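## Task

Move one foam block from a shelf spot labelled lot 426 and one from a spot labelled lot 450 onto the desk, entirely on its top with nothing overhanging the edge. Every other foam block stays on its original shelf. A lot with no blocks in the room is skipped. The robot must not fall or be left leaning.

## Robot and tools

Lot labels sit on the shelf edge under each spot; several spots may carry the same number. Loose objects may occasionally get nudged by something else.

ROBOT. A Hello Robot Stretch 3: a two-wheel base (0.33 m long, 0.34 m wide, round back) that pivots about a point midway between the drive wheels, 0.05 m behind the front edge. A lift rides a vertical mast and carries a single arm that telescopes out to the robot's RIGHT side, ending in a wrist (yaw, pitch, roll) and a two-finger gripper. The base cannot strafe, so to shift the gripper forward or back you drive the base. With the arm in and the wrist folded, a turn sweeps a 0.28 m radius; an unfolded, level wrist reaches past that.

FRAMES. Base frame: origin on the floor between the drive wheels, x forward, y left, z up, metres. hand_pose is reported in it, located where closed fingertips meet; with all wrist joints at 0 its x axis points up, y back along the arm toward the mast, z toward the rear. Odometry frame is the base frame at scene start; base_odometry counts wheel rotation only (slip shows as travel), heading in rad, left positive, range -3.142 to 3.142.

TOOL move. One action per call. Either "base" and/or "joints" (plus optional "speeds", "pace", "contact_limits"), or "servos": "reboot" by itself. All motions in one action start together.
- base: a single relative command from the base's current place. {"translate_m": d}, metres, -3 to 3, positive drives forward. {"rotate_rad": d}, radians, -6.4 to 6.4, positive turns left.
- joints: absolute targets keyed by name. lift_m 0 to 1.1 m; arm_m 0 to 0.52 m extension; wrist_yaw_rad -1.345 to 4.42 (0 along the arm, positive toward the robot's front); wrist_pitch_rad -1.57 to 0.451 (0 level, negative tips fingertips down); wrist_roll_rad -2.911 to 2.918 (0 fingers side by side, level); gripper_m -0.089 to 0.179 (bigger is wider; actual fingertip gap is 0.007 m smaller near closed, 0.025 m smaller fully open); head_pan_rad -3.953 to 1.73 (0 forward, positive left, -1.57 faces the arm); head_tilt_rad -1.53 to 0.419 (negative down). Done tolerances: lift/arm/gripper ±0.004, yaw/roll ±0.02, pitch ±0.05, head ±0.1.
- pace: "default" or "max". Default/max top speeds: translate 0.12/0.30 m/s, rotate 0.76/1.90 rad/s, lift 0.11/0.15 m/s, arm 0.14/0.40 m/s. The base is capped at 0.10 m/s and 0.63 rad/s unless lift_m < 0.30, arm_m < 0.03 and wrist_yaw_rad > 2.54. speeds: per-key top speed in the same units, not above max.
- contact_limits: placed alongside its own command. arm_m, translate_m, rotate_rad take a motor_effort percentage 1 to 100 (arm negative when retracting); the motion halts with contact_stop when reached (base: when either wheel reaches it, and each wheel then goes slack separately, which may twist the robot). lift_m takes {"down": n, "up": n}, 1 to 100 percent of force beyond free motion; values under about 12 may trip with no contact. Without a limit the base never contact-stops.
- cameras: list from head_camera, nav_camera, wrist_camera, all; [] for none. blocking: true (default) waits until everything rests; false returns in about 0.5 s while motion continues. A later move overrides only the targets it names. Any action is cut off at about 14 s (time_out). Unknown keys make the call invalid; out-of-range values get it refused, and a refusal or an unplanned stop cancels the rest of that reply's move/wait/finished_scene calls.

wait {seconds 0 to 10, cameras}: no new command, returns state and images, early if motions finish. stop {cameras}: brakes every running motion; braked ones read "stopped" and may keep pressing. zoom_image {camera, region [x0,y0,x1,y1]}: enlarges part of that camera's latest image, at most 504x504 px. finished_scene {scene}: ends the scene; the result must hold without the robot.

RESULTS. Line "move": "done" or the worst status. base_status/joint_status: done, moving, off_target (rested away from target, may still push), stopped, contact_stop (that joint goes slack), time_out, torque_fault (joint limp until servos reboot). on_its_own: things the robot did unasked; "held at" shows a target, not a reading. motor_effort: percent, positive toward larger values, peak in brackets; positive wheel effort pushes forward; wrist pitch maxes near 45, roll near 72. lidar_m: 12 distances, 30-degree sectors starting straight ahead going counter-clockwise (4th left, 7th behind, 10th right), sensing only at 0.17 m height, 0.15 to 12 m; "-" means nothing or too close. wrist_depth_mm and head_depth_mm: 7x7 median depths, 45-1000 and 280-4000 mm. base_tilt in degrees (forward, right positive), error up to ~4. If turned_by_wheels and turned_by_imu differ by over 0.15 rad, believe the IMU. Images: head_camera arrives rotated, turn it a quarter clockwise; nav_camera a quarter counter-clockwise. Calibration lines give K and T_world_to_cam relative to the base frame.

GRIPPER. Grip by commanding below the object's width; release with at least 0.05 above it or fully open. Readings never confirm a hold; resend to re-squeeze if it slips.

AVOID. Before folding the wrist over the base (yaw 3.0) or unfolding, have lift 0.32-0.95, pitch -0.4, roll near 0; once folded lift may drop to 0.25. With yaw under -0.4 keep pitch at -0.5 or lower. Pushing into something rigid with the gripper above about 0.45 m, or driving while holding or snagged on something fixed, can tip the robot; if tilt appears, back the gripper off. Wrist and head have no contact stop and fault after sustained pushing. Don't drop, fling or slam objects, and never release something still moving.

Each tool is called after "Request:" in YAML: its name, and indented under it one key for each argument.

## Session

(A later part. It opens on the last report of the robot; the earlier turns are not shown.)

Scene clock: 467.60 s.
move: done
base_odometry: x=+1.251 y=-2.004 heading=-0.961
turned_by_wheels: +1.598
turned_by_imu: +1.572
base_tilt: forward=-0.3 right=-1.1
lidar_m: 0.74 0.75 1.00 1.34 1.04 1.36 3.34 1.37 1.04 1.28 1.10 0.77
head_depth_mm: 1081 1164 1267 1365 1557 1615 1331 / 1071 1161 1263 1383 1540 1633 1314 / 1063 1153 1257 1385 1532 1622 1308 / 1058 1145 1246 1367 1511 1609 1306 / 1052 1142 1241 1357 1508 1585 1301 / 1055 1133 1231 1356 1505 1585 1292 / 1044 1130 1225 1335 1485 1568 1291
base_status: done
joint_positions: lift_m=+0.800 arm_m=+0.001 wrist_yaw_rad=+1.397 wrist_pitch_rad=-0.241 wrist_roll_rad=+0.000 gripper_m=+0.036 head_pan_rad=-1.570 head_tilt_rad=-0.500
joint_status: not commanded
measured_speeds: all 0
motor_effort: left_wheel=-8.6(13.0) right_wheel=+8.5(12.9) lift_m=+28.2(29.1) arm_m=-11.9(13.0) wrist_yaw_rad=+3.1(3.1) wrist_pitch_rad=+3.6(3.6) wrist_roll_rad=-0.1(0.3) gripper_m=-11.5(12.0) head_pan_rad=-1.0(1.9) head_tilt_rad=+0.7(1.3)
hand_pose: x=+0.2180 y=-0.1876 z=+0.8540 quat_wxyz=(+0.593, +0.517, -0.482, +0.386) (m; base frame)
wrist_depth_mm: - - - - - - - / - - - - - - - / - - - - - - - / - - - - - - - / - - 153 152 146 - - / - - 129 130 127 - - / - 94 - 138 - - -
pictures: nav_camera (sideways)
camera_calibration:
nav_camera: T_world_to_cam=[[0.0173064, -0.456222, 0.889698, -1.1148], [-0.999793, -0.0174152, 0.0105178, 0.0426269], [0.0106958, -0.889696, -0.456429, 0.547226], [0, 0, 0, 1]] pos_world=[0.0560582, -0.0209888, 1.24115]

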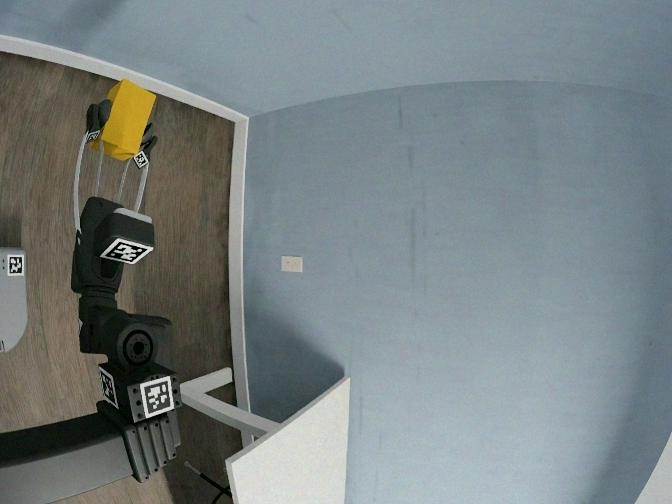

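Request:
move:
  base: {"translate_m":-0.8}
  joints: {"wrist_yaw_rad":0.0}
  pace: "max"
  cameras: ["wrist_camera"]

Request:
move:
  joints: {"arm_m":0.33}
  speeds: {"arm_m":0.25}
  cameras: ["wrist_camera"]

Scene clock: 486.30 s.
move: done
base_odometry: x=+0.793 y=-1.348 heading=-0.961
turned_by_wheels: +0.000
turned_by_imu: +0.000
base_tilt: forward=-0.3 right=-1.1
lidar_m: 1.53 1.57 1.02 0.96 0.99 1.31 2.75 1.36 0.86 0.87 1.35 1.61
head_depth_mm: 1110 1202 1306 1372 956 756 1324 / 1099 1192 1306 1363 950 756 1288 / 1095 1184 1294 1351 940 726 1220 / 1091 1180 1284 1332 932 536 332 / 1085 1174 1281 1325 929 736 1234 / 1080 1171 1270 1308 920 733 1260 / 1072 1165 1259 1374 954 729 1295
base_status: done
joint_positions: lift_m=+0.800 arm_m=+0.001 wrist_yaw_rad=+0.003 wrist_pitch_rad=-0.241 wrist_roll_rad=+0.000 gripper_m=+0.036 head_pan_rad=-1.570 head_tilt_rad=-0.500
joint_status: all done
measured_speeds: all 0
motor_effort: left_wheel=-6.0(14.2) right_wheel=-4.8(11.4) lift_m=+29.2(30.3) arm_m=-9.6(12.0) wrist_yaw_rad=-2.8(7.5) wrist_pitch_rad=+3.5(3.7) wrist_roll_rad=+0.0(0.4) gripper_m=-11.2(12.1) head_pan_rad=+0.5(1.0) head_tilt_rad=+2.1(3.1)
hand_pose: x=-0.0208 y=-0.3886 z=+0.8540 quat_wxyz=(+0.702, +0.086, -0.701, -0.085) (m; base frame)
wrist_depth_mm: - - - - - - - / - - - - - - - / - - - - - - - / - - - - - - - / - - 153 153 146 - - / - - 129 129 127 121 - / - - - 138 - - -
pictures: wrist_camera
camera_calibration:
wrist_camera: T_world_to_cam=[[-0.998884, -0.0434891, -0.0184425, -0.0153282], [-0.00199992, 0.429, -0.903302, 0.970677], [0.0471956, -0.902257, -0.428608, 0.18263], [0, 0, 0, 1]] pos_world=[-0.0219891, -0.252308, 0.954809]

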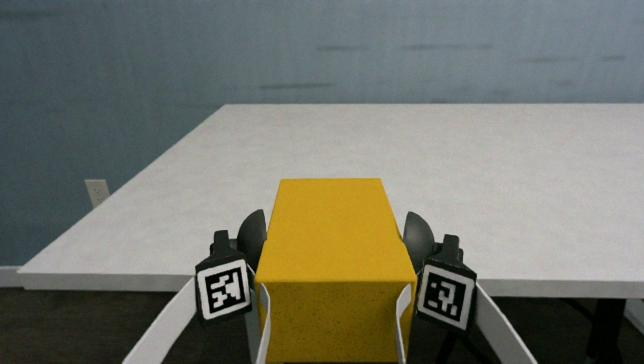

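Scene clock: 489.67 s.
move: done
base_odometry: x=+0.793 y=-1.348 heading=-0.961
turned_by_wheels: +0.000
turned_by_imu: +0.000
base_tilt: forward=-0.5 right=-1.3
lidar_m: 1.53 1.56 1.02 0.97 0.99 1.31 2.74 1.36 0.86 0.87 1.35 1.60
head_depth_mm: 1106 1198 1309 1379 958 735 296 / 1106 1194 1298 1362 511 368 1217 / 1094 1185 1295 1347 493 720 1306 / 1087 1177 1282 1337 522 717 1309 / 1086 1178 1272 1319 923 738 1268 / 1083 1165 1275 1306 920 734 1259 / 1077 1159 1260 1380 955 730 1289
base_status: not commanded
joint_positions: lift_m=+0.800 arm_m=+0.330 wrist_yaw_rad=+0.003 wrist_pitch_rad=-0.241 wrist_roll_rad=+0.000 gripper_m=+0.036 head_pan_rad=-1.570 head_tilt_rad=-0.500
joint_status: all done
measured_speeds: all 0
motor_effort: left_wheel=-6.0(6.4) right_wheel=-3.5(5.0) lift_m=+28.5(29.6) arm_m=+12.5(14.6) wrist_yaw_rad=-2.9(4.3) wrist_pitch_rad=+3.5(3.6) wrist_roll_rad=-0.1(0.3) gripper_m=-11.3(11.8) head_pan_rad=+0.6(1.2) head_tilt_rad=+2.9(3.5)
hand_pose: x=-0.0208 y=-0.7180 z=+0.8540 quat_wxyz=(+0.702, +0.086, -0.701, -0.085) (m; base frame)
wrist_depth_mm: - - - - - - - / - - - - - - - / - - - - - - - / - - - - - - - / - - 153 153 146 - - / - - 129 129 127 - - / - 94 - 138 - 108 -
pictures: wrist_camera
camera_calibration:
wrist_camera: T_world_to_cam=[[-0.998884, -0.0434891, -0.0184425, -0.0296535], [-0.00199992, 0.429, -0.903302, 1.11199], [0.0471956, -0.902257, -0.428608, -0.114574], [0, 0, 0, 1]] pos_world=[-0.0219891, -0.581708, 0.954809]

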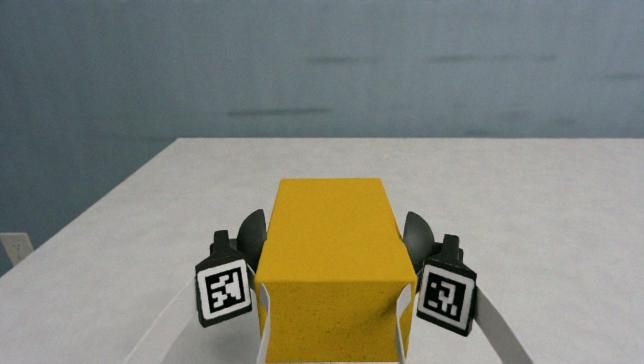

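Request:
move:
  joints: {"lift_m":0.715}
  cameras: []

Request:
move:
  joints: {"lift_m":0.68}
  speeds: {"lift_m":0.03}
  contact_limits: {"lift_m":{"down":12}}
  cameras: []

Request:
move:
  joints: {"lift_m":0.688}
  cameras: []

Request:
move:
  joints: {"gripper_m":0.179}
  cameras: []

Request:
move:
  joints: {"lift_m":0.81}
  cameras: ["wrist_camera","nav_camera"]

Scene clock: 502.53 s.
move: done
base_odometry: x=+0.793 y=-1.348 heading=-0.961
turned_by_wheels: +0.000
turned_by_imu: +0.000
base_tilt: forward=-0.5 right=-1.1
lidar_m: 1.53 1.57 1.01 0.96 0.99 1.31 2.74 1.36 0.86 0.87 1.36 1.60
head_depth_mm: 1108 1201 1312 1378 955 759 1289 / 1105 1197 1294 1369 946 497 376 / 1103 1186 1296 1345 944 535 1307 / 1095 1178 1284 1335 839 564 1303 / 1085 1176 1278 1321 927 739 1266 / 1079 1164 1274 1309 918 737 1259 / 1075 1157 1264 1382 953 730 1285
base_status: not commanded
joint_positions: lift_m=+0.715 arm_m=+0.330 wrist_yaw_rad=+0.003 wrist_pitch_rad=-0.241 wrist_roll_rad=+0.000 gripper_m=+0.036 head_pan_rad=-1.570 head_tilt_rad=-0.500
joint_status: all done
measured_speeds: all 0
motor_effort: left_wheel=-6.3(6.5) right_wheel=-3.9(4.8) lift_m=+24.4(27.4) arm_m=+10.9(12.1) wrist_yaw_rad=-3.9(4.3) wrist_pitch_rad=+3.6(3.6) wrist_roll_rad=+0.1(0.3) gripper_m=-11.6(11.8) head_pan_rad=+0.5(1.5) head_tilt_rad=+3.7(4.6)
hand_pose: x=-0.0208 y=-0.7180 z=+0.7690 quat_wxyz=(+0.702, +0.086, -0.701, -0.085) (m; base frame)
wrist_depth_mm: - - - - - - - / - - - - - - - / - - - - - - - / - - - - - - - / - - 153 152 146 - - / - - 130 129 127 - - / - 94 - 138 - 108 -
pictures: none
No camera images: "cameras" was empty.

Scene clock: 504.13 s.
move: done
base_odometry: x=+0.793 y=-1.348 heading=-0.961
turned_by_wheels: +0.000
turned_by_imu: +0.000
base_tilt: forward=-0.3 right=-1.3
lidar_m: 1.53 1.57 1.01 0.96 0.99 1.31 2.74 1.37 0.86 0.87 1.36 1.61
head_depth_mm: 1114 1197 1312 1380 957 758 1325 / 1104 1192 1304 1371 950 728 411 / 1096 1188 1295 1352 939 541 1273 / 1095 1181 1284 1332 862 570 1303 / 1087 1175 1281 1325 927 739 1272 / 1082 1171 1273 1312 922 735 1265 / 1076 1162 1264 1382 954 731 1285
base_status: not commanded
joint_positions: lift_m=+0.680 arm_m=+0.330 wrist_yaw_rad=+0.002 wrist_pitch_rad=-0.176 wrist_roll_rad=+0.000 gripper_m=+0.036 head_pan_rad=-1.570 head_tilt_rad=-0.500
joint_status: all done
measured_speeds: all 0
motor_effort: left_wheel=-4.9(6.6) right_wheel=-3.6(4.9) lift_m=+16.2(24.9) arm_m=+10.7(11.4) wrist_yaw_rad=-1.4(4.2) wrist_pitch_rad=-8.5(8.9) wrist_roll_rad=-0.1(0.3) gripper_m=-11.4(11.9) head_pan_rad=+1.0(1.7) head_tilt_rad=+3.7(4.9)
contact_limits: lift_m down 12 (down: maximum 72; up: maximum 65)
hand_pose: x=-0.0210 y=-0.7230 z=+0.7501 quat_wxyz=(+0.705, +0.063, -0.704, -0.062) (m; base frame)
wrist_depth_mm: - - - - - - - / - - - - - - - / - - - - - - - / - - - - - - - / - - 153 153 147 - - / - - 128 128 126 - - / - 94 - 135 - 108 -
pictures: none
No camera images: "cameras" was empty.

Scene clock: 504.80 s.
move: done
base_odometry: x=+0.793 y=-1.348 heading=-0.961
turned_by_wheels: +0.000
turned_by_imu: +0.000
base_tilt: forward=-0.3 right=-1.3
lidar_m: 1.53 1.57 1.02 0.97 0.99 1.31 2.74 1.36 0.86 0.88 1.35 1.61
head_depth_mm: 1108 1204 1314 1379 955 759 1322 / 1106 1195 1297 1357 946 706 394 / 1096 1182 1300 1350 942 543 1279 / 1093 1179 1283 1332 862 567 1313 / 1085 1172 1271 1321 930 737 1268 / 1074 1163 1269 1311 917 734 1257 / 1077 1159 1257 1377 957 730 1291
base_status: not commanded
joint_positions: lift_m=+0.688 arm_m=+0.330 wrist_yaw_rad=+0.002 wrist_pitch_rad=-0.202 wrist_roll_rad=+0.000 gripper_m=+0.036 head_pan_rad=-1.570 head_tilt_rad=-0.500
joint_status: all done
measured_speeds: all 0
motor_effort: left_wheel=-4.3(5.0) right_wheel=-4.0(4.7) lift_m=+25.3(29.4) arm_m=+9.8(10.7) wrist_yaw_rad=-1.7(3.2) wrist_pitch_rad=-3.8(8.6) wrist_roll_rad=+0.0(0.3) gripper_m=-11.4(11.8) head_pan_rad=+1.3(1.5) head_tilt_rad=+3.9(4.6)
hand_pose: x=-0.0210 y=-0.7212 z=+0.7517 quat_wxyz=(+0.704, +0.072, -0.703, -0.071) (m; base frame)
wrist_depth_mm: - - - - - - - / - - - - - - - / - - - - - - - / - - - - - - - / - - 153 153 146 - - / - - 128 129 127 - - / - 95 - 138 - 108 -
pictures: none
No camera images: "cameras" was empty.

Scene clock: 506.77 s.
move: done
base_odometry: x=+0.793 y=-1.348 heading=-0.961
turned_by_wheels: +0.000
turned_by_imu: +0.000
base_tilt: forward=-0.3 right=-1.3
lidar_m: 1.53 1.57 1.02 0.97 0.99 1.31 2.74 1.37 0.86 0.87 1.36 1.61
head_depth_mm: 1105 1201 1311 1387 957 757 1329 / 1106 1197 1300 1362 948 707 394 / 1098 1186 1291 1348 942 544 1274 / 1087 1178 1282 1344 892 567 1308 / 1085 1172 1275 1324 928 735 1272 / 1083 1165 1268 1304 916 735 1262 / 1072 1161 1265 1383 954 730 1284
base_status: not commanded
joint_positions: lift_m=+0.688 arm_m=+0.330 wrist_yaw_rad=+0.002 wrist_pitch_rad=-0.233 wrist_roll_rad=+0.000 gripper_m=+0.179 head_pan_rad=-1.570 head_tilt_rad=-0.500
joint_status: all done
measured_speeds: all 0
motor_effort: left_wheel=-4.3(5.2) right_wheel=-4.5(5.1) lift_m=+29.7(29.8) arm_m=+9.9(10.8) wrist_yaw_rad=-2.1(3.4) wrist_pitch_rad=+2.0(3.8) wrist_roll_rad=+0.2(0.3) gripper_m=+0.9(83.6) head_pan_rad=+1.2(1.7) head_tilt_rad=+3.7(5.0)
hand_pose: x=-0.0211 y=-0.7187 z=+0.7441 quat_wxyz=(+0.703, +0.083, -0.702, -0.082) (m; base frame)
wrist_depth_mm: - - - - - - - / - - - - - - - / - - - - - - - / - - - 171 - - - / - 143 - 138 138 - - / - 126 - 131 131 - - / - - - 140 - - 105
pictures: none
No camera images: "cameras" was empty.

Scene clock: 508.70 s.
move: done
base_odometry: x=+0.793 y=-1.348 heading=-0.961
turned_by_wheels: +0.000
turned_by_imu: +0.000
base_tilt: forward=-0.4 right=-1.2
lidar_m: 1.53 1.57 1.01 0.97 0.99 1.31 2.74 1.36 0.86 0.87 1.35 1.61
head_depth_mm: 1105 1199 1316 1379 957 710 294 / 1100 1197 1301 1363 471 355 1228 / 1100 1190 1288 1353 486 722 1305 / 1096 1180 1285 1333 518 718 1298 / 1085 1173 1273 1320 886 739 1264 / 1079 1162 1270 1311 923 736 1255 / 1072 1156 1259 1381 955 732 1293
base_status: not commanded
joint_positions: lift_m=+0.810 arm_m=+0.330 wrist_yaw_rad=+0.002 wrist_pitch_rad=-0.234 wrist_roll_rad=+0.000 gripper_m=+0.179 head_pan_rad=-1.570 head_tilt_rad=-0.500
joint_status: all done
measured_speeds: all 0
motor_effort: left_wheel=-4.4(5.2) right_wheel=-4.4(4.9) lift_m=+28.5(33.3) arm_m=+9.0(9.9) wrist_yaw_rad=-2.4(3.2) wrist_pitch_rad=+2.0(2.2) wrist_roll_rad=+0.0(0.3) gripper_m=+0.4(1.1) head_pan_rad=+0.6(2.1) head_tilt_rad=+3.9(4.8)
hand_pose: x=-0.0211 y=-0.7186 z=+0.8659 quat_wxyz=(+0.703, +0.083, -0.702, -0.082) (m; base frame)
wrist_depth_mm: - - - - - - - / - - - - - - - / - - - - - - - / - - - - - - - / - 143 - - - - - / 118 126 - - - - - / - - - - - - 105
pictures: nav_camera (sideways), wrist_camera
camera_calibration:
nav_camera: T_world_to_cam=[[0.0173072, -0.455983, 0.88982, -1.11495], [-0.999793, -0.0174129, 0.010523, 0.0426204], [0.010696, -0.889818, -0.45619, 0.546926], [0, 0, 0, 1]] pos_world=[0.0560582, -0.0209897, 1.24116]
wrist_camera: T_world_to_cam=[[-0.998922, -0.0427313, -0.0181472, -0.0293941], [-0.00159297, 0.422211, -0.906496, 1.12084], [0.0463977, -0.90549, -0.421823, -0.118295], [0, 0, 0, 1]] pos_world=[-0.0220883, -0.5816, 0.965602]

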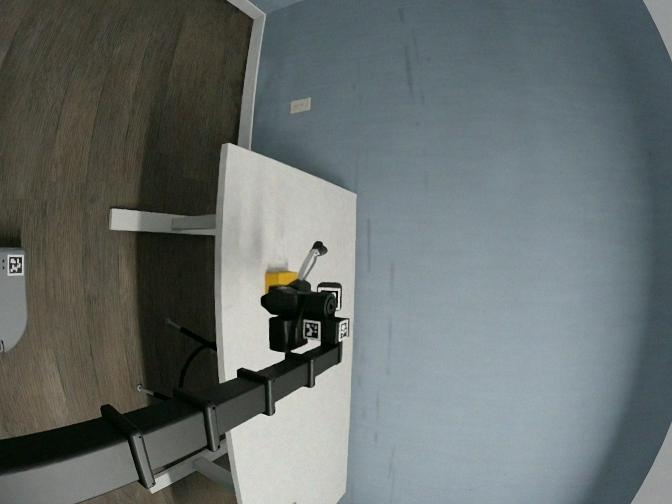

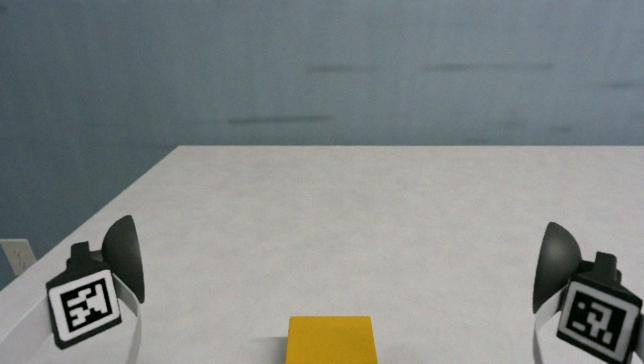

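Request:
move:
  joints: {"head_pan_rad":-2.3}
  pace: "max"
  cameras: ["nav_camera"]

Scene clock: 513.67 s.
move: done
base_odometry: x=+0.793 y=-1.348 heading=-0.961
turned_by_wheels: +0.000
turned_by_imu: +0.000
base_tilt: forward=-0.3 right=-1.2
lidar_m: 1.53 1.57 1.01 0.97 0.99 1.31 2.74 1.37 0.86 0.87 1.36 1.61
head_depth_mm: 2205 2552 2945 3059 2135 1633 1338 / 1940 2164 2402 1369 2114 1623 1318 / 1716 1893 2114 1271 1861 1615 1309 / 1582 1720 1873 1337 1018 1605 1301 / 1434 1541 1679 1328 927 1486 1308 / 1305 1395 1517 1298 921 789 - / 1201 1281 1373 1293 916 330 302
base_status: not commanded
joint_positions: lift_m=+0.810 arm_m=+0.330 wrist_yaw_rad=+0.002 wrist_pitch_rad=-0.234 wrist_roll_rad=+0.000 gripper_m=+0.179 head_pan_rad=-2.318 head_tilt_rad=-0.500
joint_status: all done
measured_speeds: all 0
motor_effort: left_wheel=-4.8(5.2) right_wheel=-3.1(4.8) lift_m=+23.0(24.1) arm_m=+7.2(8.0) wrist_yaw_rad=-1.6(2.8) wrist_pitch_rad=+2.1(2.2) wrist_roll_rad=+0.0(0.3) gripper_m=+0.2(0.9) head_pan_rad=-0.1(5.3) head_tilt_rad=+3.4(4.1)
hand_pose: x=-0.0211 y=-0.7186 z=+0.8659 quat_wxyz=(+0.703, +0.083, -0.702, -0.082) (m; base frame)
wrist_depth_mm: - - - - - - - / - - - - - - - / - - - - - - - / - - - - - - - / - 142 - - - - - / 118 126 - - - - - / - - - - - - 105
pictures: nav_camera (sideways)
camera_calibration:
nav_camera: T_world_to_cam=[[-0.297469, -0.346015, 0.889823, -1.11304], [-0.744733, 0.667279, 0.0105117, 0.0410735], [-0.597398, -0.659554, -0.456184, 0.550609], [0, 0, 0, 1]] pos_world=[0.0284268, -0.0493795, 1.24116]

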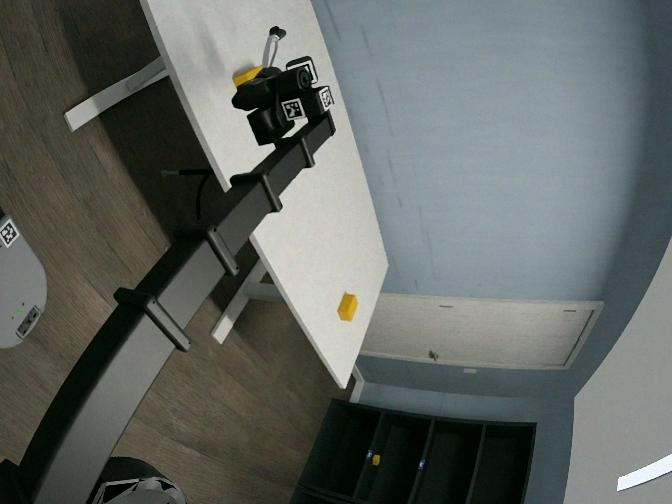

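Both blocks are on the desk.

Request:
finished_scene:
  scene: 3

The scene is finished: the task was done.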